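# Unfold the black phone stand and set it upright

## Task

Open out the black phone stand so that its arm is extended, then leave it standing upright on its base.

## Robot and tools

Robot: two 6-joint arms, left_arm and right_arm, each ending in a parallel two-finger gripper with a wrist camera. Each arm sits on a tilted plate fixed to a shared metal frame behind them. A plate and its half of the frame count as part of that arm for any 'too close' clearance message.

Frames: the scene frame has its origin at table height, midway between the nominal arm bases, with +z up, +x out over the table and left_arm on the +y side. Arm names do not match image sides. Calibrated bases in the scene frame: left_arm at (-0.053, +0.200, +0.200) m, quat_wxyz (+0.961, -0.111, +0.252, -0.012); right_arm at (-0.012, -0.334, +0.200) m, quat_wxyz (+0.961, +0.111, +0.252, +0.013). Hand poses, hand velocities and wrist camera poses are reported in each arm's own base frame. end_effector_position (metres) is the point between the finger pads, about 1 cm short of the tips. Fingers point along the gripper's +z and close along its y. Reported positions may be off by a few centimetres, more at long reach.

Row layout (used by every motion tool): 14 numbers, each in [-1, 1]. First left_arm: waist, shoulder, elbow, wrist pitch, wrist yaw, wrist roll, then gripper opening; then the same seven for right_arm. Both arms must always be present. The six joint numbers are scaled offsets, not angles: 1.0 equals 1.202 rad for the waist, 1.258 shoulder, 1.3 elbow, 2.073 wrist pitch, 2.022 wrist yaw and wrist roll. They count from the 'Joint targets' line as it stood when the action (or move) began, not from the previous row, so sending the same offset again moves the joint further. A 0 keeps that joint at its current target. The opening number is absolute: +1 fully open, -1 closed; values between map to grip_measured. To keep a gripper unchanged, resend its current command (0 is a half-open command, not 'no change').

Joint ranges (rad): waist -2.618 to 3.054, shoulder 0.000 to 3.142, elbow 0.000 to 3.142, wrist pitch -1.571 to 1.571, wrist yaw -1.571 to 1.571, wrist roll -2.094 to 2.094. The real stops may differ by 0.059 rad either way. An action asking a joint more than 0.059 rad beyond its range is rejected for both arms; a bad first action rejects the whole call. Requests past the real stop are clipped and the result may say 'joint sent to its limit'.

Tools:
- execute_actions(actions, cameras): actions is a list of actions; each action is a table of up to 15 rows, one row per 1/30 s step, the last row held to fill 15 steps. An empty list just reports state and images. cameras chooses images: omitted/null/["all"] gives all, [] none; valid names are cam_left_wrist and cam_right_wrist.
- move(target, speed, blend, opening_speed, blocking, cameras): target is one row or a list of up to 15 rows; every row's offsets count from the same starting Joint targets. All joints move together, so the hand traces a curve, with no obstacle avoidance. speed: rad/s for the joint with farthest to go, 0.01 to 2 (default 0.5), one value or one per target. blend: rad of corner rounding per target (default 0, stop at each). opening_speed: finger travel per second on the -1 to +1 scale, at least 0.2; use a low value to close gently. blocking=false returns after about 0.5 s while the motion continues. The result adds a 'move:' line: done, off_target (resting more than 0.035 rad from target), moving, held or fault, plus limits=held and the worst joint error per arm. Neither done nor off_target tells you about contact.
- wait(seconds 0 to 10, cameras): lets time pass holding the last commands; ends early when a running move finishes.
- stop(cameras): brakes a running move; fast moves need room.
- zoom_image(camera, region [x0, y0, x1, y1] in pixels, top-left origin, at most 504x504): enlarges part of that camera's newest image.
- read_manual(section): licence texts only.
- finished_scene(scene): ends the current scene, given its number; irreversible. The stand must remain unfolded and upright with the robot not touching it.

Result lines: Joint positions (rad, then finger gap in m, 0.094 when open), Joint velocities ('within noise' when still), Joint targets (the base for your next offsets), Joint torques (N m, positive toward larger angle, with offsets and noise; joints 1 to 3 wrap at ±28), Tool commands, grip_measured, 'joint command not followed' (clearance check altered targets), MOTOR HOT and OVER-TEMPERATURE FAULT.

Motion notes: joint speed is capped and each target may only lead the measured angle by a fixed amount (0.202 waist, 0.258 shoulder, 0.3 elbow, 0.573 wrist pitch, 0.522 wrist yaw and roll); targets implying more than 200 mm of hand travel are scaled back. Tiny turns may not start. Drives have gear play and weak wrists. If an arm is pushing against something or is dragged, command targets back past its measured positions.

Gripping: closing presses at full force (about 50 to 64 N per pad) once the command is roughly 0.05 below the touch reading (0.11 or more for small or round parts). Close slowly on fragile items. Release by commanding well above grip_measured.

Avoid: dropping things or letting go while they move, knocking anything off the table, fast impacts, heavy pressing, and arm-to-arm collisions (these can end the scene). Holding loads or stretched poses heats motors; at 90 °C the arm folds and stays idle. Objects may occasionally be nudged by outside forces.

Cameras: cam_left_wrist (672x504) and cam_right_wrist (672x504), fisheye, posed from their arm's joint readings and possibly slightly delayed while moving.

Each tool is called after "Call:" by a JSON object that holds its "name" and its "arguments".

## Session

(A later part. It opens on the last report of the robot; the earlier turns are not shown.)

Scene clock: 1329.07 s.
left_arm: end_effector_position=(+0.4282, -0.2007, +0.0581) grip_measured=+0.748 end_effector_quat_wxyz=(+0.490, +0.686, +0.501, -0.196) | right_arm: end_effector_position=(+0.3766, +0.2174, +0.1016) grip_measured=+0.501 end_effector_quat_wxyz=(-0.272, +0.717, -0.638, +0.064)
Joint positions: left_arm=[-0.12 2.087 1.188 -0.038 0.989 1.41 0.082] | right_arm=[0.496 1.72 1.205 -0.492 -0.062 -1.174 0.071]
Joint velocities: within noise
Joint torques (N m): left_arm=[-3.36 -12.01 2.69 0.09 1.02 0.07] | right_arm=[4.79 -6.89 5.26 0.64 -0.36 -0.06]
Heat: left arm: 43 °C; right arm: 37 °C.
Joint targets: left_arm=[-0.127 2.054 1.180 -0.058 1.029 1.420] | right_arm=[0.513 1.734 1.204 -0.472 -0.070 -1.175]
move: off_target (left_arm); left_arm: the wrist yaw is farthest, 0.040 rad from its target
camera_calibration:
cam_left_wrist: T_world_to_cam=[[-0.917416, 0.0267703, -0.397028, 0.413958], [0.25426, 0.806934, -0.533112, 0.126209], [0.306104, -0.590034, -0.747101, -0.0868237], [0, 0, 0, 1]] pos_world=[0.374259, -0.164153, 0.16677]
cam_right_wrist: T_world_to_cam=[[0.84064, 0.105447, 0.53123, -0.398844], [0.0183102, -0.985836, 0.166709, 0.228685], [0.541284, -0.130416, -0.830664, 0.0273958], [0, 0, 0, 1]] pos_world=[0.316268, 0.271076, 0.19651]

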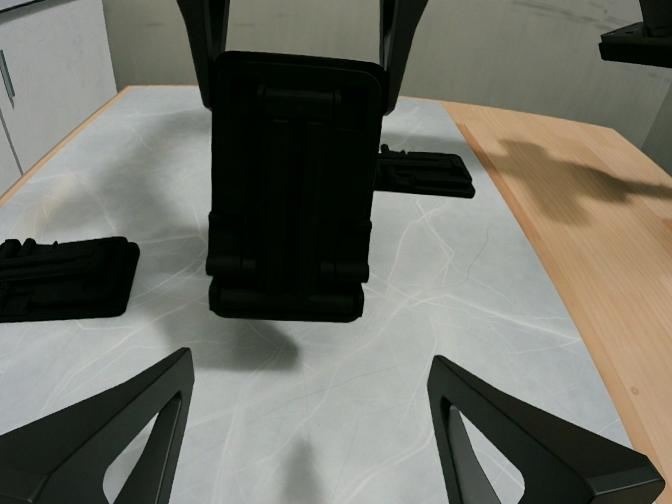

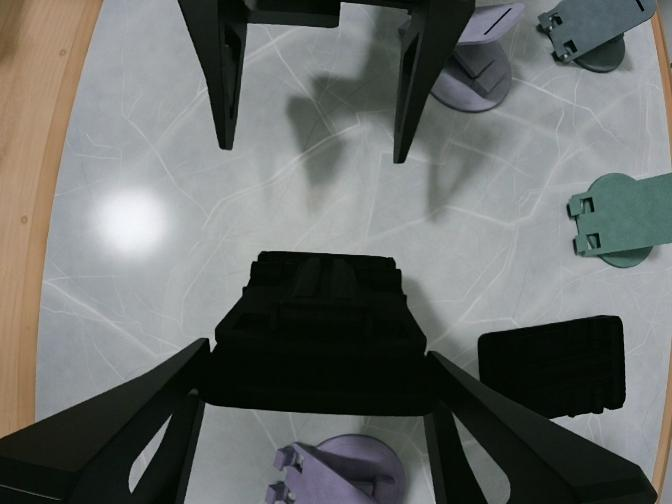

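Call:
{"name": "move", "arguments": {"target": [-0.1721,-0.3227,0.0418,-0.1835,-0.2006,-0.95,0.75,0.0678,-0.081,0.0704,-0.0918,0.0213,0.0341,-0.5], "speed": 0.8}}

Call:
{"name": "move", "arguments": {"target": [0,0,0,0,0,-0.687,0.75,0,0,0,0,0,0,-0.5], "speed": 0.8}}

Scene clock: 1389.40 s.
left_arm: end_effector_position=(+0.3763, -0.2318, +0.1561) grip_measured=+0.748 end_effector_quat_wxyz=(+0.174, +0.018, +0.903, -0.393) | right_arm: end_effector_position=(+0.3529, +0.2315, +0.1309) grip_measured=+0.501 end_effector_quat_wxyz=(-0.261, +0.721, -0.639, +0.063)
Joint positions: left_arm=[-0.315 1.684 1.212 -0.422 0.628 -0.503 0.082] | right_arm=[0.569 1.663 1.273 -0.637 -0.021 -1.116 0.071]
Joint velocities: within noise
Joint torques (N m): left_arm=[-4.37 -11.14 7.75 0.26 0.44 -0.02] | right_arm=[5.46 -9.84 7.88 0.24 -0.33 0.06]
Heat: left arm: 46 °C; right arm: 36 °C.
Joint targets: left_arm=[-0.333 1.648 1.235 -0.438 0.623 -0.501] | right_arm=[0.595 1.632 1.296 -0.662 -0.027 -1.106]
move: off_target (left_arm); left_arm: the shoulder is farthest, 0.036 rad from its target
camera_calibration:
cam_left_wrist: T_world_to_cam=[[-0.117151, -0.643187, 0.756694, -0.230412], [-0.986058, 0.165997, -0.0115646, 0.453534], [-0.118171, -0.747499, -0.653667, 0.0925151], [0, 0, 0, 1]] pos_world=[0.431151, -0.154328, 0.24007]
cam_right_wrist: T_world_to_cam=[[0.849918, 0.115811, 0.514031, -0.399435], [0.0237675, -0.98298, 0.182167, 0.233499], [0.526379, -0.14261, -0.838205, 0.0755153], [0, 0, 0, 1]] pos_world=[0.294188, 0.286553, 0.226083]

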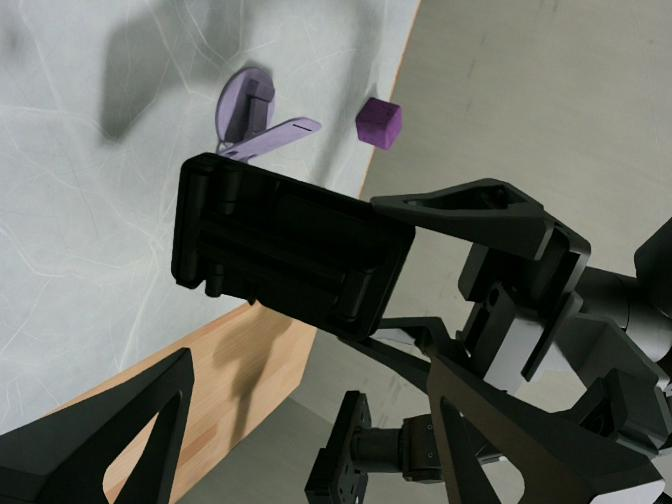

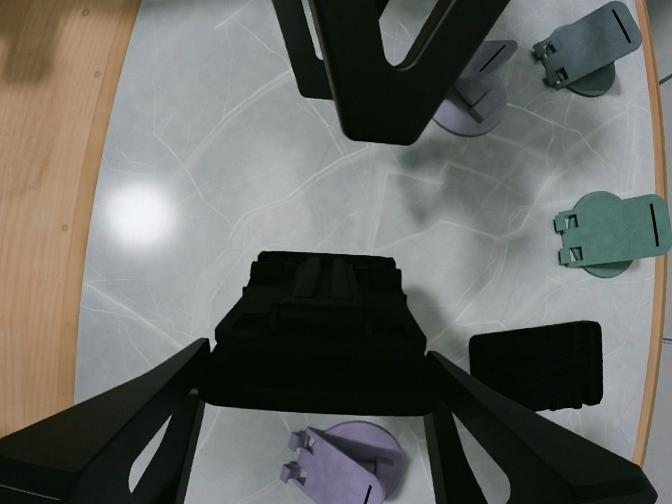

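Scene clock: 1392.00 s.
left_arm: end_effector_position=(+0.3763, -0.2318, +0.1561) grip_measured=+0.748 end_effector_quat_wxyz=(-0.115, -0.559, +0.709, -0.414) | right_arm: end_effector_position=(+0.3526, +0.2313, +0.1307) grip_measured=+0.501 end_effector_quat_wxyz=(-0.260, +0.721, -0.639, +0.062)
Joint positions: left_arm=[-0.315 1.684 1.212 -0.422 0.628 -1.879 0.082] | right_arm=[0.569 1.663 1.273 -0.639 -0.021 -1.116 0.071]
Joint velocities: within noise
Joint torques (N m): left_arm=[-4.37 -11.14 7.76 0.26 0.44 -0.09] | right_arm=[5.46 -9.84 7.88 0.24 -0.33 0.05]
Heat: left arm: 46 °C; right arm: 36 °C.
Joint targets: left_arm=[-0.333 1.648 1.235 -0.438 0.623 -1.890] | right_arm=[0.595 1.632 1.296 -0.662 -0.027 -1.106]
move: off_target (left_arm); left_arm: the shoulder is farthest, 0.036 rad from its target
camera_calibration:
cam_left_wrist: T_world_to_cam=[[0.894029, 0.0558026, 0.444521, -0.400223], [-0.400378, -0.34569, 0.848644, -0.0197351], [0.201023, -0.936688, -0.286714, -0.128732], [0, 0, 0, 1]] pos_world=[0.375787, -0.10507, 0.157746]
cam_right_wrist: T_world_to_cam=[[0.850581, 0.116235, 0.512836, -0.399256], [0.0240034, -0.982829, 0.182949, 0.233148], [0.525296, -0.143303, -0.838766, 0.0760862], [0, 0, 0, 1]] pos_world=[0.294035, 0.286455, 0.225917]

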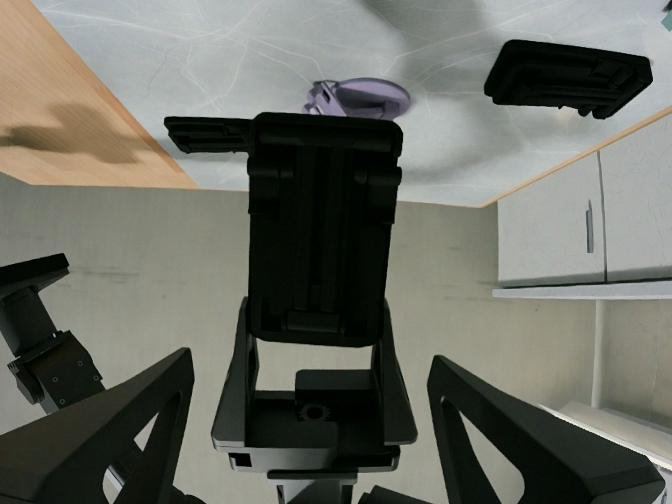

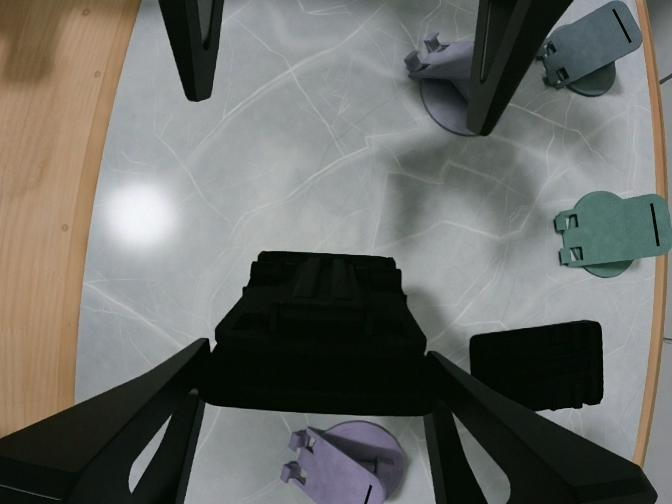

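Call:
{"name": "move", "arguments": {"target": [0.0595,0.0741,-0.0565,0.0794,0.0793,0.0208,0.75,0,0,0,0,0,0,-0.5], "speed": 0.5, "cameras": ["cam_left_wrist"]}}

Scene clock: 1427.47 s.
left_arm: end_effector_position=(+0.3875, -0.2265, +0.1494) grip_measured=+0.748 end_effector_quat_wxyz=(-0.138, -0.535, +0.699, -0.454) | right_arm: end_effector_position=(+0.3526, +0.2313, +0.1307) grip_measured=+0.501 end_effector_quat_wxyz=(-0.260, +0.721, -0.639, +0.062)
Joint positions: left_arm=[-0.257 1.725 1.165 -0.29 0.751 -1.858 0.082] | right_arm=[0.569 1.663 1.273 -0.639 -0.021 -1.116 0.071]
Joint velocities: within noise
Joint torques (N m): left_arm=[-3.04 -7.32 5 0.57 0.88 0.06] | right_arm=[5.46 -9.84 7.88 0.24 -0.34 0.05]
Heat: left arm: 46 °C; right arm: 36 °C.
Joint targets: left_arm=[-0.262 1.741 1.161 -0.274 0.783 -1.848] | right_arm=[0.595 1.632 1.296 -0.662 -0.027 -1.106]
move: done
camera_calibration:
cam_left_wrist: T_world_to_cam=[[0.882111, 0.0697197, 0.465853, -0.402905], [-0.436719, -0.249552, 0.864292, 0.0257347], [0.176513, -0.965848, -0.189685, -0.139476], [0, 0, 0, 1]] pos_world=[0.391265, -0.1002, 0.138996]
Images, in order (width x height): cam_left_wrist 672x504.

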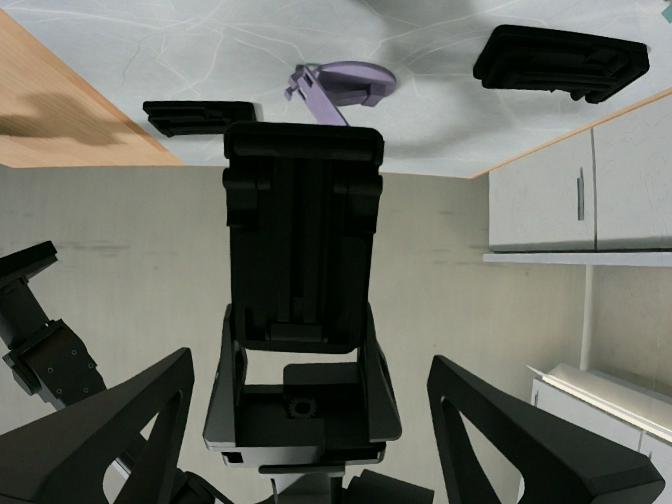

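Call:
{"name": "move", "arguments": {"target": [-0.0774,0.0873,0.0145,0.0749,-0.0299,-0.0441,0.75,0,0,0,0,0,0,-0.5], "speed": 0.3}}

Scene clock: 1449.77 s.
left_arm: end_effector_position=(+0.3932, -0.2639, +0.1234) grip_measured=+0.748 end_effector_quat_wxyz=(-0.151, -0.524, +0.703, -0.457) | right_arm: end_effector_position=(+0.3526, +0.2313, +0.1307) grip_measured=+0.501 end_effector_quat_wxyz=(-0.260, +0.721, -0.639, +0.062)
Joint positions: left_arm=[-0.34 1.831 1.165 -0.136 0.729 -1.927 0.082] | right_arm=[0.569 1.663 1.273 -0.639 -0.021 -1.116 0.071]
Joint velocities: within noise
Joint torques (N m): left_arm=[-4.66 -7.3 6.45 0.66 0.45 -0.08] | right_arm=[5.46 -9.84 7.88 0.24 -0.34 0.05]
Heat: left arm: 44 °C; right arm: 36 °C.
Joint targets: left_arm=[-0.355 1.851 1.180 -0.119 0.723 -1.937] | right_arm=[0.595 1.632 1.296 -0.662 -0.027 -1.106]
move: done
camera_calibration:
cam_left_wrist: T_world_to_cam=[[0.886083, 0.0509244, 0.460721, -0.399186], [-0.439998, -0.220245, 0.870571, 0.0496371], [0.145805, -0.974114, -0.172748, -0.173769], [0, 0, 0, 1]] pos_world=[0.400888, -0.13801, 0.110683]
cam_right_wrist: T_world_to_cam=[[0.850581, 0.116235, 0.512836, -0.399256], [0.0240034, -0.982829, 0.182949, 0.233148], [0.525296, -0.143303, -0.838766, 0.0760862], [0, 0, 0, 1]] pos_world=[0.294035, 0.286455, 0.225917]

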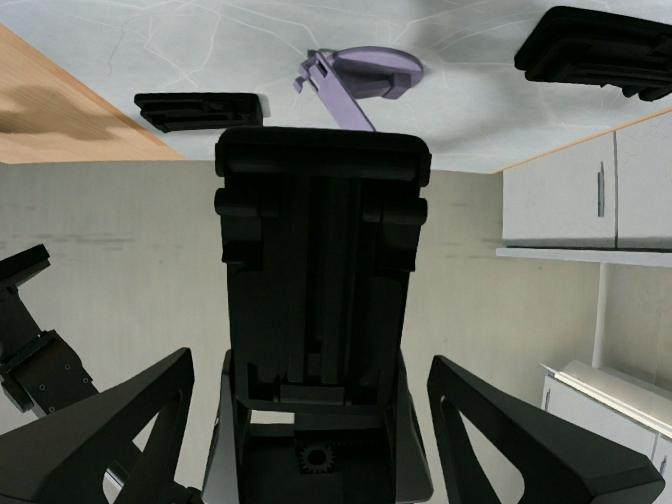

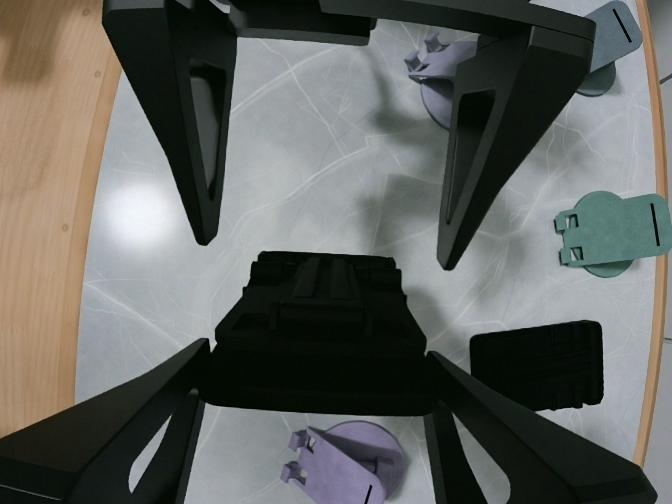

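Call:
{"name": "move", "arguments": {"target": [-0.0416,0.042,0.0078,0.0375,-0.0161,-0.0237,0.75,0,0,0,0,0,0,-0.5], "speed": 0.15}}

Scene clock: 1479.37 s.
left_arm: end_effector_position=(+0.3961, -0.2838, +0.1111) grip_measured=+0.748 end_effector_quat_wxyz=(-0.151, -0.524, +0.702, -0.458) | right_arm: end_effector_position=(+0.3526, +0.2313, +0.1307) grip_measured=+0.501 end_effector_quat_wxyz=(-0.260, +0.721, -0.639, +0.062)
Joint positions: left_arm=[-0.387 1.881 1.169 -0.058 0.696 -1.974 0.082] | right_arm=[0.569 1.663 1.273 -0.639 -0.021 -1.116 0.071]
Joint velocities: within noise
Joint torques (N m): left_arm=[-5.19 -7.23 6.93 0.73 0.44 -0.09] | right_arm=[5.45 -9.83 7.88 0.24 -0.34 0.05]
Heat: left arm: 44 °C; right arm: 37 °C.
Joint targets: left_arm=[-0.405 1.903 1.190 -0.041 0.690 -1.985] | right_arm=[0.595 1.632 1.296 -0.662 -0.027 -1.106]
move: done
camera_calibration:
cam_left_wrist: T_world_to_cam=[[0.885761, 0.0533253, 0.461069, -0.394241], [-0.440048, -0.219415, 0.870755, 0.057472], [0.147599, -0.974173, -0.170883, -0.196671], [0, 0, 0, 1]] pos_world=[0.403522, -0.157959, 0.0981201]
cam_right_wrist: T_world_to_cam=[[0.850581, 0.116235, 0.512836, -0.399256], [0.0240034, -0.982829, 0.182949, 0.233148], [0.525296, -0.143303, -0.838766, 0.0760862], [0, 0, 0, 1]] pos_world=[0.294035, 0.286455, 0.225917]

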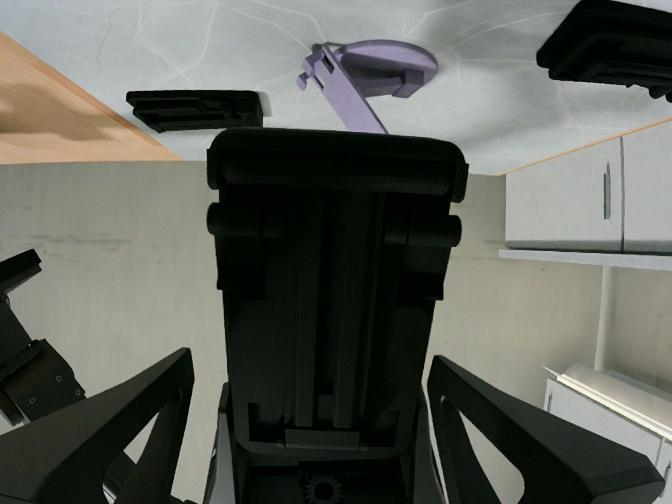

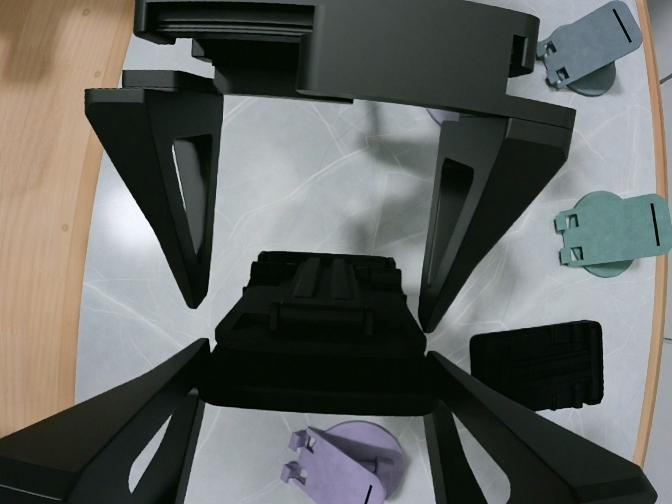

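Call:
{"name": "move", "arguments": {"target": [0,0,0,0,0,0,0.2,0,0,0,0,0,0,-0.5], "opening_speed": 0.4}}

Scene clock: 1487.63 s.
left_arm: end_effector_position=(+0.3977, -0.2838, +0.1118) grip_measured=+0.321 end_effector_quat_wxyz=(-0.148, -0.524, +0.701, -0.460) | right_arm: end_effector_position=(+0.3509, +0.2310, +0.1297) grip_measured=+0.501 end_effector_quat_wxyz=(-0.257, +0.722, -0.639, +0.061)
Joint positions: left_arm=[-0.387 1.881 1.169 -0.051 0.691 -1.977 0.062] | right_arm=[0.571 1.663 1.273 -0.647 -0.021 -1.116 0.071]
Joint velocities: within noise
Joint torques (N m): left_arm=[-5.19 -7.23 6.94 0.67 0.49 -0.07] | right_arm=[5.29 -9.81 7.88 0.3 -0.34 0.05]
Heat: left arm: 44 °C; right arm: 37 °C.
Joint targets: left_arm=[-0.405 1.903 1.190 -0.041 0.690 -1.985] | right_arm=[0.595 1.632 1.296 -0.662 -0.027 -1.106]
move: done
camera_calibration:
cam_left_wrist: T_world_to_cam=[[0.882773, 0.0580634, 0.466198, -0.39407], [-0.444045, -0.22093, 0.86834, 0.0589351], [0.153416, -0.97356, -0.169248, -0.199074], [0, 0, 0, 1]] pos_world=[0.404585, -0.157909, 0.0988462]
cam_right_wrist: T_world_to_cam=[[0.853692, 0.119654, 0.506846, -0.398345], [0.0267042, -0.982025, 0.186853, 0.231388], [0.520093, -0.14598, -0.841542, 0.0789339], [0, 0, 0, 1]] pos_world=[0.292832, 0.286415, 0.22509]

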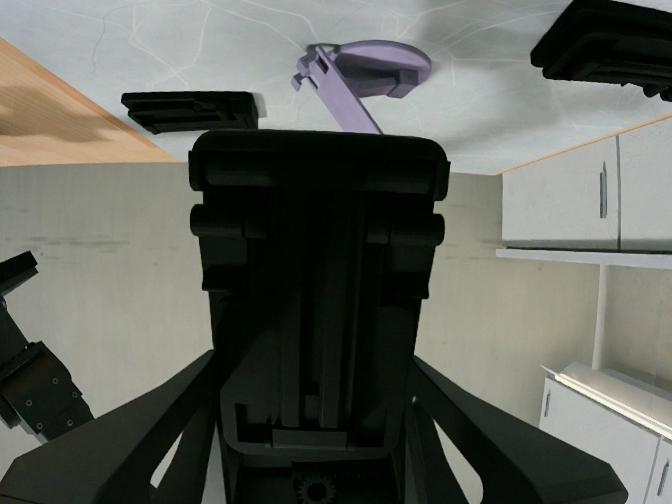

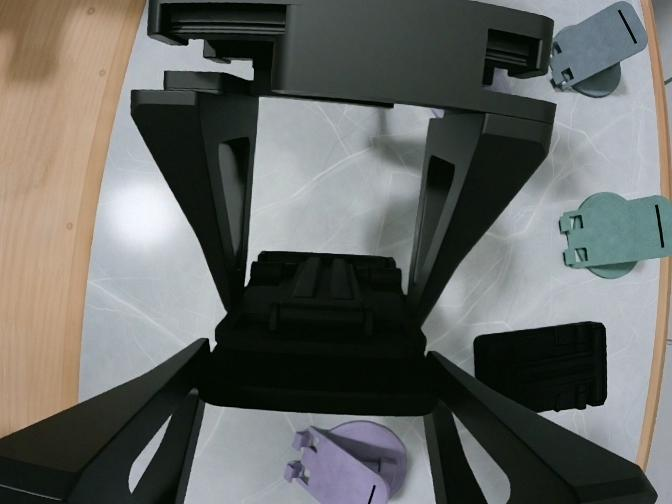

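Call:
{"name": "move", "arguments": {"target": [[0,0,0,0,0,0,-1,0,0,0,0,0,0,-1],[0.1331,0.0135,-0.0423,0.0415,0.1533,0.0247,-1,0,0,0,0,0,0,-1]], "speed": 0.15}}

Scene clock: 1519.57 s.
left_arm: end_effector_position=(+0.3940, -0.2633, +0.1315) grip_measured=+0.319 end_effector_quat_wxyz=(-0.223, -0.462, +0.685, -0.517) | right_arm: end_effector_position=(+0.3494, +0.2524, +0.1386) grip_measured=+0.501 end_effector_quat_wxyz=(-0.287, +0.725, -0.625, +0.041)
Joint positions: left_arm=[-0.272 1.9 1.142 0.031 0.987 -1.933 0.062] | right_arm=[0.596 1.663 1.28 -0.604 -0.067 -1.102 0.07]
Joint velocities: within noise
Joint torques (N m): left_arm=[-0.85 -7.51 3.96 0.67 0.68 0.01] | right_arm=[3.48 -9.83 7.25 0.07 0.09 -0.01]
Heat: left arm: 43 °C; right arm: 37 °C.
Joint targets: left_arm=[-0.245 1.920 1.135 0.045 1.000 -1.935] | right_arm=[0.595 1.632 1.296 -0.662 -0.027 -1.106]
move: off_target (right_arm); right_arm: the wrist pitch is farthest, 0.058 rad from its target
camera_calibration:
cam_left_wrist: T_world_to_cam=[[0.885591, 0.0377636, 0.462928, -0.407165], [-0.463369, 0.00338859, 0.886159, 0.109089], [0.0318959, -0.999281, 0.0204994, -0.159112], [0, 0, 0, 1]] pos_world=[0.416205, -0.143992, 0.0950794]
cam_right_wrist: T_world_to_cam=[[0.840884, 0.116931, 0.528433, -0.401979], [0.0609498, -0.99063, 0.122218, 0.249909], [0.537773, -0.0705632, -0.840131, 0.0648797], [0, 0, 0, 1]] pos_world=[0.287895, 0.29915, 0.236383]

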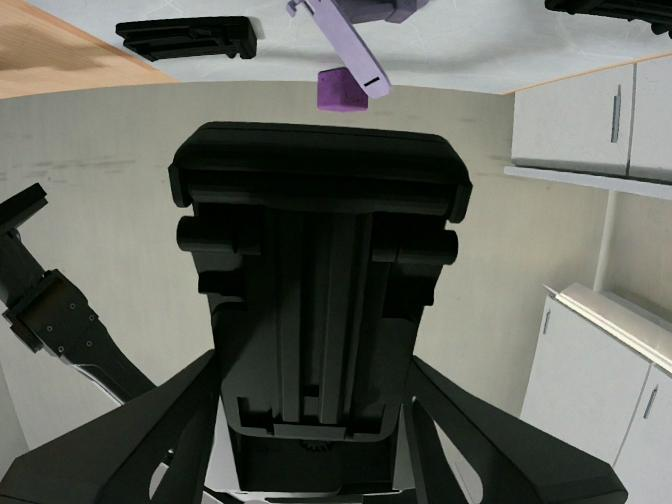

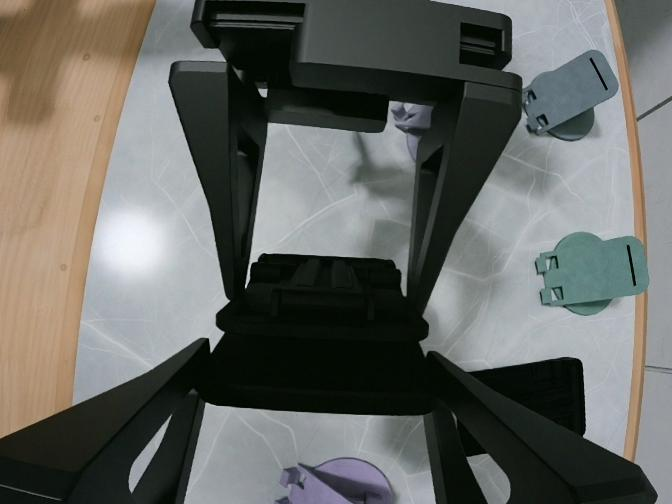

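Call:
{"name": "move", "arguments": {"target": [0.07,0.078,-0.01,0.058,0.125,0.01,-1,0,0,0,0,0,0,-1], "speed": 0.12}}

Scene clock: 1528.13 s.
left_arm: end_effector_position=(+0.3900, -0.2507, +0.1358) grip_measured=+0.315 end_effector_quat_wxyz=(-0.294, -0.395, +0.666, -0.561) | right_arm: end_effector_position=(+0.3477, +0.2564, +0.1394) grip_measured=+0.501 end_effector_quat_wxyz=(-0.290, +0.725, -0.623, +0.036)
Joint positions: left_arm=[-0.2 1.989 1.139 0.169 1.251 -1.933 0.062] | right_arm=[0.602 1.663 1.28 -0.599 -0.076 -1.097 0.07]
Joint velocities: within noise
Joint torques (N m): left_arm=[0.43 -7.01 2.63 0.48 0.56 0.15] | right_arm=[2.97 -9.81 7.28 0.05 0.18 -0.06]
Heat: left arm: 44 °C; right arm: 37 °C.
Joint targets: left_arm=[-0.161 2.019 1.122 0.165 1.253 -1.915] | right_arm=[0.595 1.632 1.296 -0.662 -0.027 -1.106]
move: off_target (left_arm, right_arm); left_arm: the waist is farthest, 0.039 rad from its target; right_arm: the wrist pitch is farthest, 0.063 rad from its target
camera_calibration:
cam_left_wrist: T_world_to_cam=[[0.886272, 0.00498633, 0.463139, -0.414565], [-0.452964, 0.218047, 0.864453, 0.156079], [-0.0966755, -0.975926, 0.195507, -0.114217], [0, 0, 0, 1]] pos_world=[0.427073, -0.143433, 0.0794087]
cam_right_wrist: T_world_to_cam=[[0.841188, 0.117436, 0.527836, -0.401511], [0.06855, -0.991416, 0.111332, 0.252956], [0.536379, -0.057468, -0.842018, 0.0641053], [0, 0, 0, 1]] pos_world=[0.286021, 0.301621, 0.237748]

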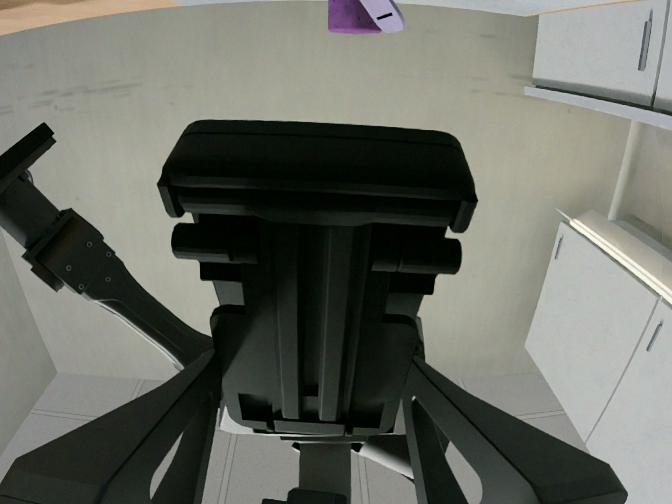

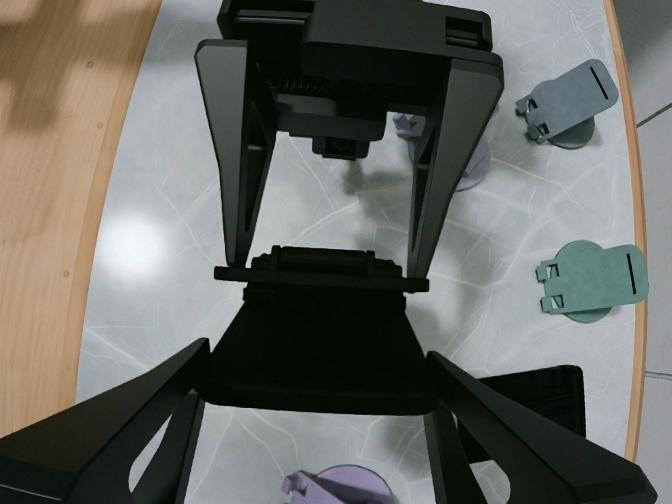

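Call:
{"name": "move", "arguments": {"target": [0.0507,-0.0151,0.01,-0.0531,0.0183,0.042,-1,0,0,0,0,0,0,-1], "speed": 0.12}}

Scene clock: 1545.30 s.
left_arm: end_effector_position=(+0.3832, -0.2377, +0.1398) grip_measured=+0.310 end_effector_quat_wxyz=(-0.312, -0.374, +0.663, -0.569) | right_arm: end_effector_position=(+0.3440, +0.2613, +0.1395) grip_measured=+0.501 end_effector_quat_wxyz=(-0.292, +0.729, -0.619, +0.029)
Joint positions: left_arm=[-0.163 1.989 1.139 0.111 1.334 -1.861 0.062] | right_arm=[0.611 1.663 1.28 -0.599 -0.088 -1.096 0.07]
Joint velocities: within noise
Joint torques (N m): left_arm=[2.18 -8.38 3.66 -0.03 0.1 0.32] | right_arm=[2.39 -9.8 7.27 0.01 0.32 -0.08]
Heat: left arm: 44 °C; right arm: 37 °C.
Joint targets: left_arm=[-0.100 2.000 1.135 0.055 1.290 -1.830] | right_arm=[0.595 1.632 1.296 -0.662 -0.027 -1.106]
move: off_target (left_arm, right_arm); left_arm: the waist is farthest, 0.063 rad from its target; right_arm: the wrist pitch is farthest, 0.063 rad from its target
camera_calibration:
cam_left_wrist: T_world_to_cam=[[0.884367, -0.0106913, 0.46667, -0.413947], [-0.446786, 0.270165, 0.852874, 0.158362], [-0.135196, -0.962755, 0.234149, -0.0904698], [0, 0, 0, 1]] pos_world=[0.424604, -0.13431, 0.079298]
cam_right_wrist: T_world_to_cam=[[0.842765, 0.125117, 0.523538, -0.400999], [0.0838536, -0.991253, 0.10191, 0.254077], [0.531709, -0.0419853, -0.845886, 0.0646023], [0, 0, 0, 1]] pos_world=[0.282293, 0.304738, 0.238692]

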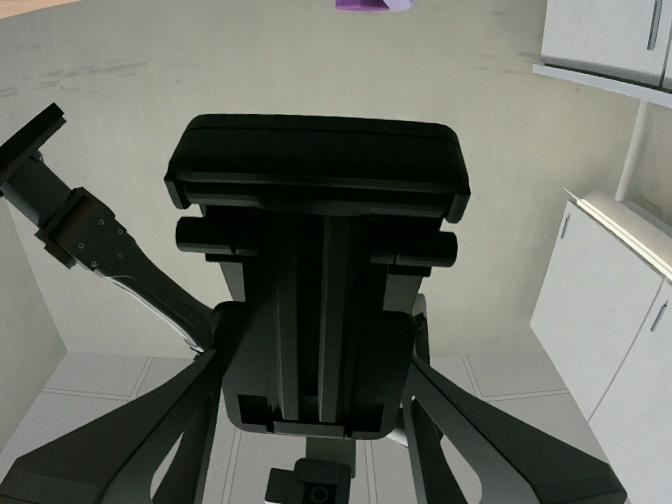

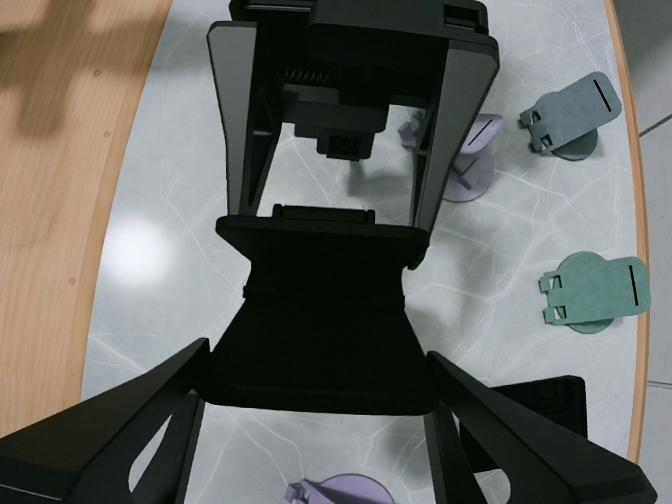

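Call:
{"name": "move", "arguments": {"target": [0,0,0,0,0,0,-1,-0.1913,-0.0175,-0.2123,0.1891,-0.2488,-0.0589,-1], "speed": 0.15}}

Scene clock: 1583.97 s.
left_arm: end_effector_position=(+0.3859, -0.2322, +0.1322) grip_measured=+0.308 end_effector_quat_wxyz=(-0.301, -0.390, +0.665, -0.562) | right_arm: end_effector_position=(+0.3527, +0.2504, +0.1159) grip_measured=+0.500 end_effector_quat_wxyz=(-0.405, +0.721, -0.554, -0.095)
Joint positions: left_arm=[-0.153 1.989 1.139 0.063 1.303 -1.824 0.061] | right_arm=[0.402 1.663 1.035 -0.237 -0.538 -1.228 0.07]
Joint velocities: within noise
Joint torques (N m): left_arm=[1.17 -8.36 3.58 0.32 0.43 -0.05] | right_arm=[0.2 -11.55 3.84 0.28 -0.4 -0.03]
Heat: left arm: 44 °C; right arm: 37 °C.
Joint targets: left_arm=[-0.100 2.000 1.135 0.055 1.290 -1.830] | right_arm=[0.365 1.610 1.020 -0.270 -0.530 -1.225]
move: off_target (left_arm, right_arm); left_arm: the waist is farthest, 0.053 rad from its target; right_arm: the shoulder is farthest, 0.053 rad from its target
camera_calibration:
cam_left_wrist: T_world_to_cam=[[0.887935, -0.00078067, 0.459969, -0.410988], [-0.447139, 0.233085, 0.863561, 0.154719], [-0.107886, -0.972456, 0.206615, -0.092201], [0, 0, 0, 1]] pos_world=[0.424164, -0.126045, 0.074483]
cam_right_wrist: T_world_to_cam=[[0.825375, 0.0891916, 0.557495, -0.383508], [0.245471, -0.945919, -0.212088, 0.212997], [0.508429, 0.311901, -0.802632, -0.0458677], [0, 0, 0, 1]] pos_world=[0.287574, 0.24999, 0.222163]

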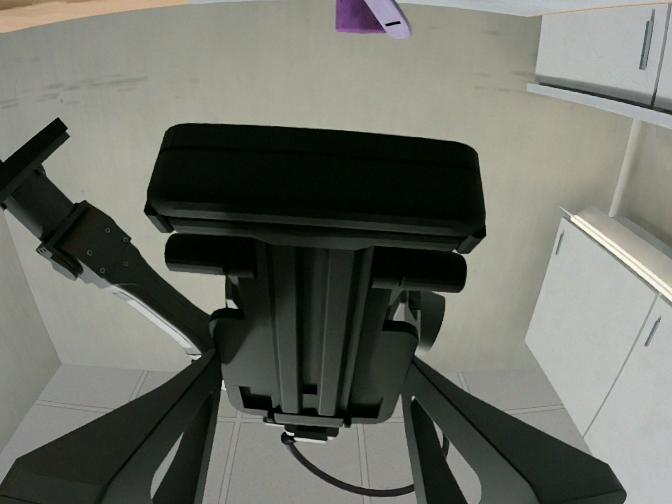

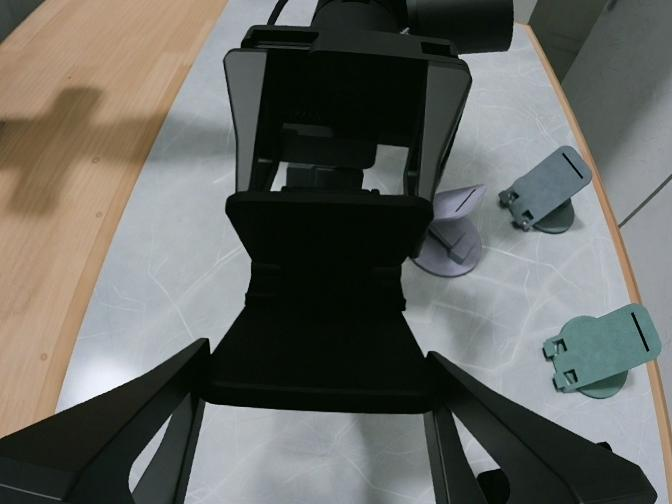

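Call:
{"name": "move", "arguments": {"target": [0,0,0,0,0,0,-1,-0.1664,0.1431,-0.05,0.1134,-0.2325,-0.0593,-1], "speed": 0.15}}

Scene clock: 1590.33 s.
left_arm: end_effector_position=(+0.3845, -0.2346, +0.1322) grip_measured=+0.308 end_effector_quat_wxyz=(-0.302, -0.387, +0.666, -0.561) | right_arm: end_effector_position=(+0.3561, +0.2320, +0.1076) grip_measured=+0.500 end_effector_quat_wxyz=(-0.488, +0.696, -0.483, -0.209)
Joint positions: left_arm=[-0.159 1.989 1.139 0.063 1.303 -1.822 0.061] | right_arm=[0.224 1.783 0.964 -0.045 -0.96 -1.324 0.07]
Joint velocities: within noise
Joint torques (N m): left_arm=[1.78 -8.35 3.59 0.33 0.43 -0.08] | right_arm=[-1.22 -7.41 3.02 0.57 -1.05 -0.18]
Heat: left arm: 44 °C; right arm: 37 °C.
Joint targets: left_arm=[-0.100 2.000 1.135 0.055 1.290 -1.830] | right_arm=[0.165 1.790 0.955 -0.035 -1.000 -1.345]
move: off_target (left_arm, right_arm); left_arm: the waist is farthest, 0.059 rad from its target; right_arm: the waist is farthest, 0.059 rad from its target
camera_calibration:
cam_left_wrist: T_world_to_cam=[[0.887217, -0.00650674, 0.461306, -0.410963], [-0.446932, 0.23591, 0.862901, 0.1553], [-0.114441, -0.971753, 0.206396, -0.0919396], [0, 0, 0, 1]] pos_world=[0.4235, -0.128654, 0.0745469]
cam_right_wrist: T_world_to_cam=[[0.825577, 0.0564138, 0.561462, -0.372897], [0.371835, -0.80281, -0.466084, 0.142125], [0.424454, 0.59356, -0.683758, -0.096798], [0, 0, 0, 1]] pos_world=[0.296095, 0.192591, 0.209423]

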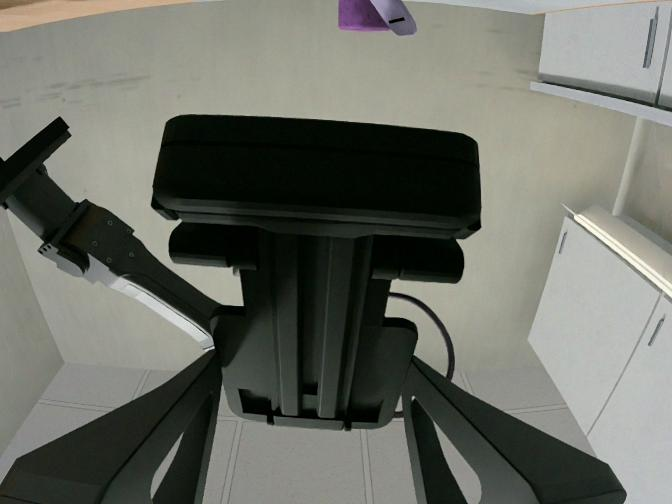

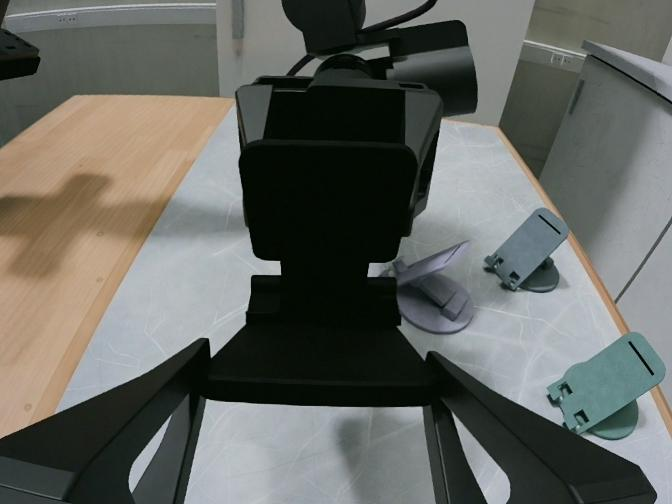

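Call:
{"name": "move", "arguments": {"target": [0,0,0,0,0,0,-1,-0.0707,0.1749,0.0346,0.082,-0.1533,-0.0198,-1], "speed": 0.15}}

Scene clock: 1597.67 s.
left_arm: end_effector_position=(+0.3859, -0.2334, +0.1241) grip_measured=+0.308 end_effector_quat_wxyz=(-0.297, -0.402, +0.666, -0.553) | right_arm: end_effector_position=(+0.3631, +0.2238, +0.0892) grip_measured=+0.500 end_effector_quat_wxyz=(-0.540, +0.664, -0.424, -0.298)
Joint positions: left_arm=[-0.159 1.993 1.133 0.052 1.274 -1.821 0.061] | right_arm=[0.141 1.992 0.994 0.117 -1.254 -1.353 0.07]
Joint velocities: within noise
Joint torques (N m): left_arm=[1.78 -8.69 4 0.4 0.76 -0.09] | right_arm=[-1.39 -7.02 3.15 0.57 -1.26 -0.31]
Heat: left arm: 44 °C; right arm: 37 °C.
Joint targets: left_arm=[-0.100 2.000 1.135 0.055 1.290 -1.830] | right_arm=[0.080 2.010 1.000 0.135 -1.310 -1.385]
move: off_target (left_arm, right_arm); left_arm: the waist is farthest, 0.059 rad from its target; right_arm: the waist is farthest, 0.061 rad from its target
camera_calibration:
cam_left_wrist: T_world_to_cam=[[0.894726, 0.000431327, 0.446615, -0.407922], [-0.437103, 0.206136, 0.875471, 0.150297], [-0.0916857, -0.978523, 0.184624, -0.0965655], [0, 0, 0, 1]] pos_world=[0.42182, -0.125297, 0.0684314]
cam_right_wrist: T_world_to_cam=[[0.837048, 0.0344506, 0.546043, -0.365739], [0.439687, -0.636309, -0.633866, 0.077441], [0.325615, 0.770665, -0.547769, -0.123355], [0, 0, 0, 1]] pos_world=[0.312258, 0.156942, 0.181227]

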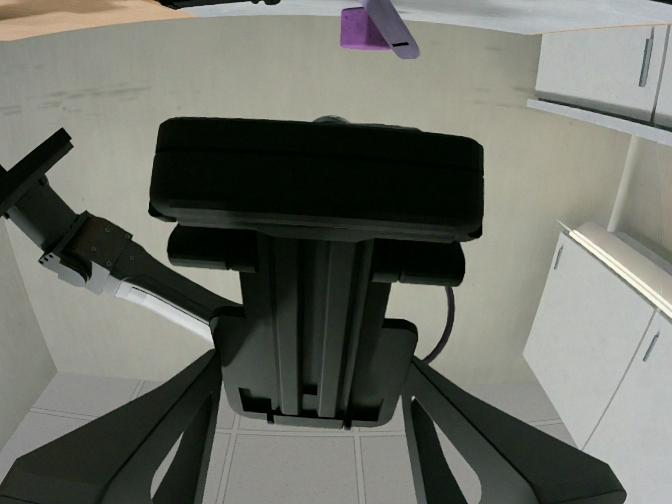

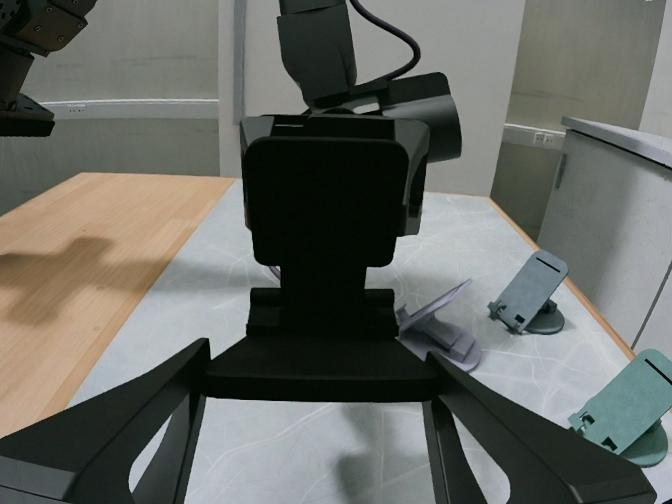

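Call:
{"name": "move", "arguments": {"target": [[0,0,0,0,0,0,-1,0,0,0,0,0,0,-1],[0,0,0,0,0,0,0.65,0,0,0,0,0,0,-1],[0.0302,-0.0423,0.0015,-0.1057,0.0136,0.0833,0.65,0,0,0,0,0,0,-1],[0.1053,-0.1614,0.0403,-0.2981,-0.0912,0.9,0.65,0,0,0,0,0,0,-1]], "speed": [0.4,0.3,0.3,0.8], "opening_speed": 1}}

Scene clock: 1639.63 s.
left_arm: end_effector_position=(+0.3735, -0.1479, +0.1279) grip_measured=+0.648 end_effector_quat_wxyz=(+0.146, +0.067, +0.840, -0.518) | right_arm: end_effector_position=(+0.3771, +0.1982, +0.0908) grip_measured=+0.500 end_effector_quat_wxyz=(-0.555, +0.652, -0.436, -0.276)
Joint positions: left_arm=[0.028 1.835 1.168 -0.558 1.108 -0.028 0.077] | right_arm=[0.071 1.992 0.994 0.12 -1.265 -1.375 0.07]
Joint velocities: within noise
Joint torques (N m): left_arm=[-1.84 -11.84 5.81 -0.19 0.55 0.16] | right_arm=[3.1 -7.09 3.04 0.53 -1.14 -0.07]
Heat: left arm: 44 °C; right arm: 38 °C.
Joint targets: left_arm=[0.027 1.797 1.188 -0.563 1.106 -0.010] | right_arm=[0.080 2.010 1.000 0.135 -1.310 -1.385]
move: off_target (left_arm, right_arm); target 2's new numbers were sent with left_arm's waist 0.059 rad from that target; left_arm: the shoulder is farthest, 0.038 rad from its target; right_arm: the wrist yaw is farthest, 0.045 rad from its target
camera_calibration:
cam_left_wrist: T_world_to_cam=[[-0.203838, -0.403218, 0.892113, -0.104932], [-0.94854, 0.306896, -0.0780202, 0.451773], [-0.242327, -0.862108, -0.445025, 0.139175], [0, 0, 0, 1]] pos_world=[0.440861, -0.0609741, 0.190795]
cam_right_wrist: T_world_to_cam=[[0.824777, -0.0179334, 0.565174, -0.364179], [0.416231, -0.657284, -0.628276, 0.068525], [0.382747, 0.75343, -0.534648, -0.126565], [0, 0, 0, 1]] pos_world=[0.320286, 0.133867, 0.181209]

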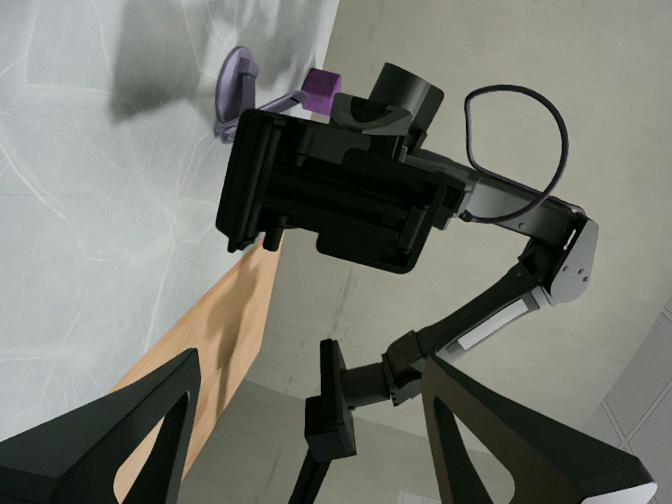

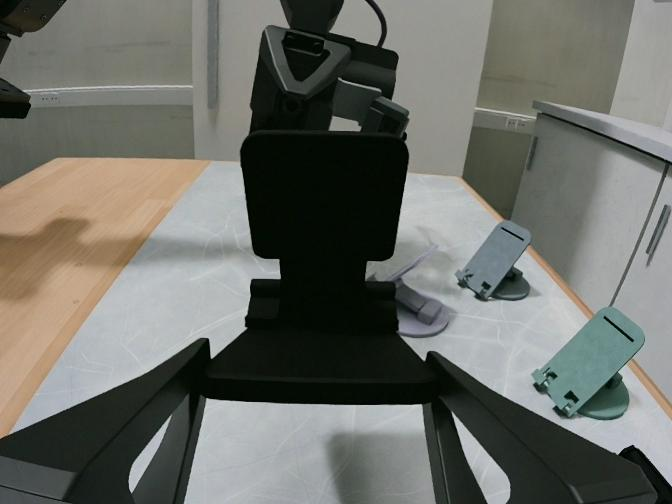

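Call:
{"name": "move", "arguments": {"target": [0,0,0,0,0,0.841,0.75,0,0,0,0,0,0,-1], "speed": 0.9}}

Scene clock: 1650.47 s.
left_arm: end_effector_position=(+0.3735, -0.1478, +0.1276) grip_measured=+0.748 end_effector_quat_wxyz=(+0.486, +0.677, +0.502, -0.230) | right_arm: end_effector_position=(+0.3771, +0.1982, +0.0908) grip_measured=+0.500 end_effector_quat_wxyz=(-0.555, +0.652, -0.436, -0.276)
Joint positions: left_arm=[0.028 1.835 1.168 -0.558 1.107 1.68 0.082] | right_arm=[0.071 1.992 0.994 0.12 -1.265 -1.375 0.07]
Joint velocities: within noise
Joint torques (N m): left_arm=[-1.84 -11.85 5.81 -0.18 0.58 0.07] | right_arm=[3.1 -7.09 3.04 0.53 -1.15 -0.07]
Heat: left arm: 45 °C; right arm: 38 °C.
Joint targets: left_arm=[0.027 1.797 1.188 -0.563 1.106 1.691] | right_arm=[0.080 2.010 1.000 0.135 -1.310 -1.385]
move: off_target (left_arm, right_arm); left_arm: the shoulder is farthest, 0.038 rad from its target; right_arm: the wrist yaw is farthest, 0.045 rad from its target
camera_calibration:
cam_left_wrist: T_world_to_cam=[[-0.937216, 0.0361596, -0.346869, 0.392387], [0.243532, 0.779803, -0.576715, 0.140066], [0.249636, -0.62498, -0.73965, 0.0280909], [0, 0, 0, 1]] pos_world=[0.326629, -0.105856, 0.237663]
cam_right_wrist: T_world_to_cam=[[0.824777, -0.0179334, 0.565174, -0.364179], [0.416231, -0.657284, -0.628276, 0.068525], [0.382747, 0.75343, -0.534648, -0.126565], [0, 0, 0, 1]] pos_world=[0.320286, 0.133867, 0.181209]

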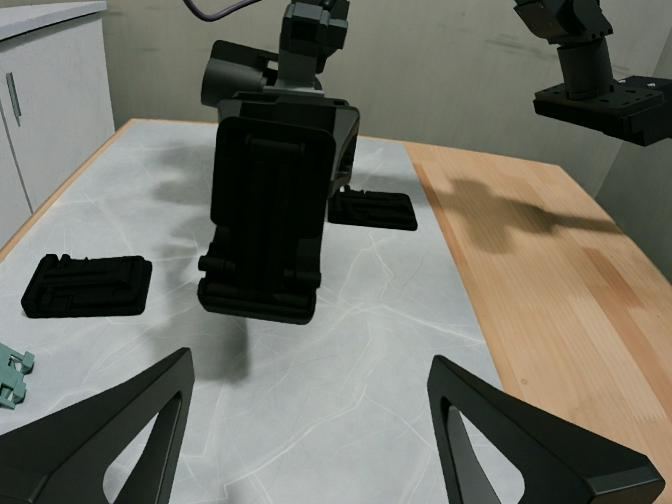

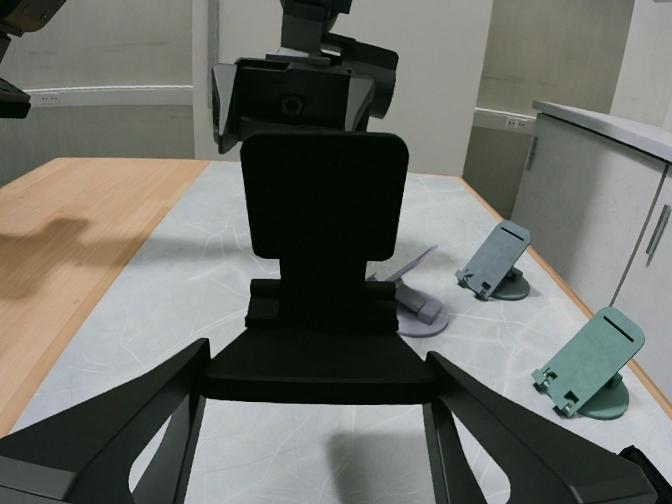

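Call:
{"name": "move", "arguments": {"target": [-0.1281,0.159,-0.0315,0.2965,0.0847,-0.1944,0.7,0,0,0,0,0,0,-1], "speed": 0.5}}

Scene clock: 1710.23 s.
left_arm: end_effector_position=(+0.4035, -0.2142, +0.1322) grip_measured=+0.702 end_effector_quat_wxyz=(+0.559, +0.659, +0.426, -0.268) | right_arm: end_effector_position=(+0.3771, +0.1982, +0.0908) grip_measured=+0.500 end_effector_quat_wxyz=(-0.555, +0.652, -0.436, -0.276)
Joint positions: left_arm=[-0.113 1.973 1.152 0.035 1.239 1.307 0.08] | right_arm=[0.071 1.992 0.994 0.12 -1.265 -1.375 0.07]
Joint velocities: within noise
Joint torques (N m): left_arm=[-3.99 -7.6 3.49 0.54 1 -0.09] | right_arm=[3.1 -7.08 3.04 0.53 -1.15 -0.06]
Heat: left arm: 45 °C; right arm: 38 °C.
Joint targets: left_arm=[-0.127 1.997 1.147 0.052 1.277 1.297] | right_arm=[0.080 2.010 1.000 0.135 -1.310 -1.385]
move: off_target (left_arm, right_arm); left_arm: the wrist yaw is farthest, 0.039 rad from its target; right_arm: the wrist yaw is farthest, 0.045 rad from its target
camera_calibration:
cam_left_wrist: T_world_to_cam=[[-0.89951, 0.042985, -0.434779, 0.422346], [0.361489, 0.632116, -0.685387, 0.12233], [0.24537, -0.773681, -0.584133, -0.0682003], [0, 0, 0, 1]] pos_world=[0.352418, -0.148246, 0.227633]
cam_right_wrist: T_world_to_cam=[[0.824777, -0.0179334, 0.565174, -0.364179], [0.416231, -0.657284, -0.628276, 0.068525], [0.382747, 0.75343, -0.534648, -0.126565], [0, 0, 0, 1]] pos_world=[0.320286, 0.133867, 0.181209]

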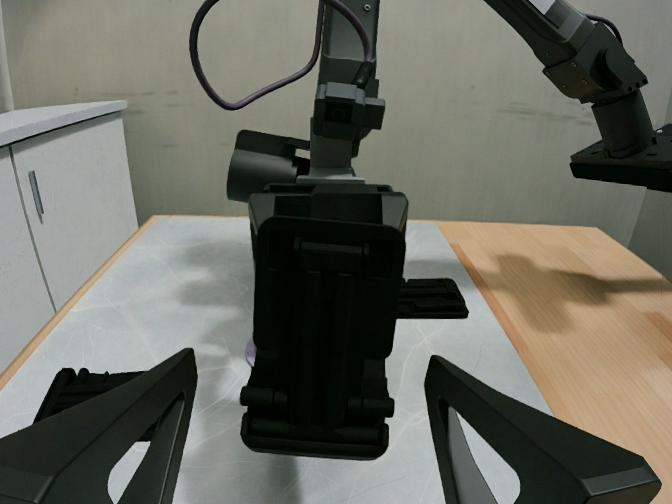

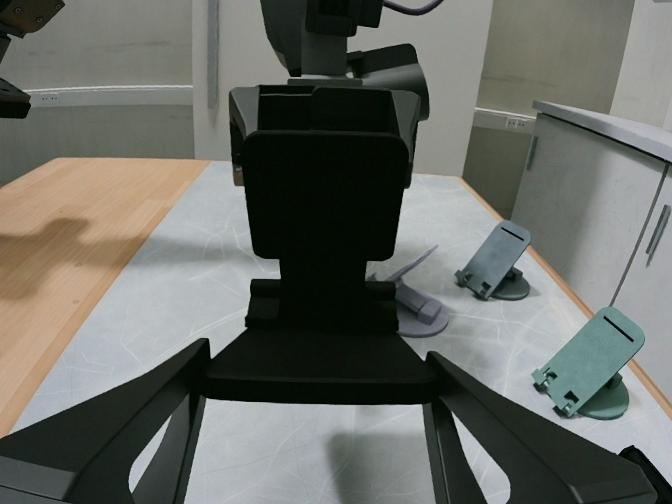

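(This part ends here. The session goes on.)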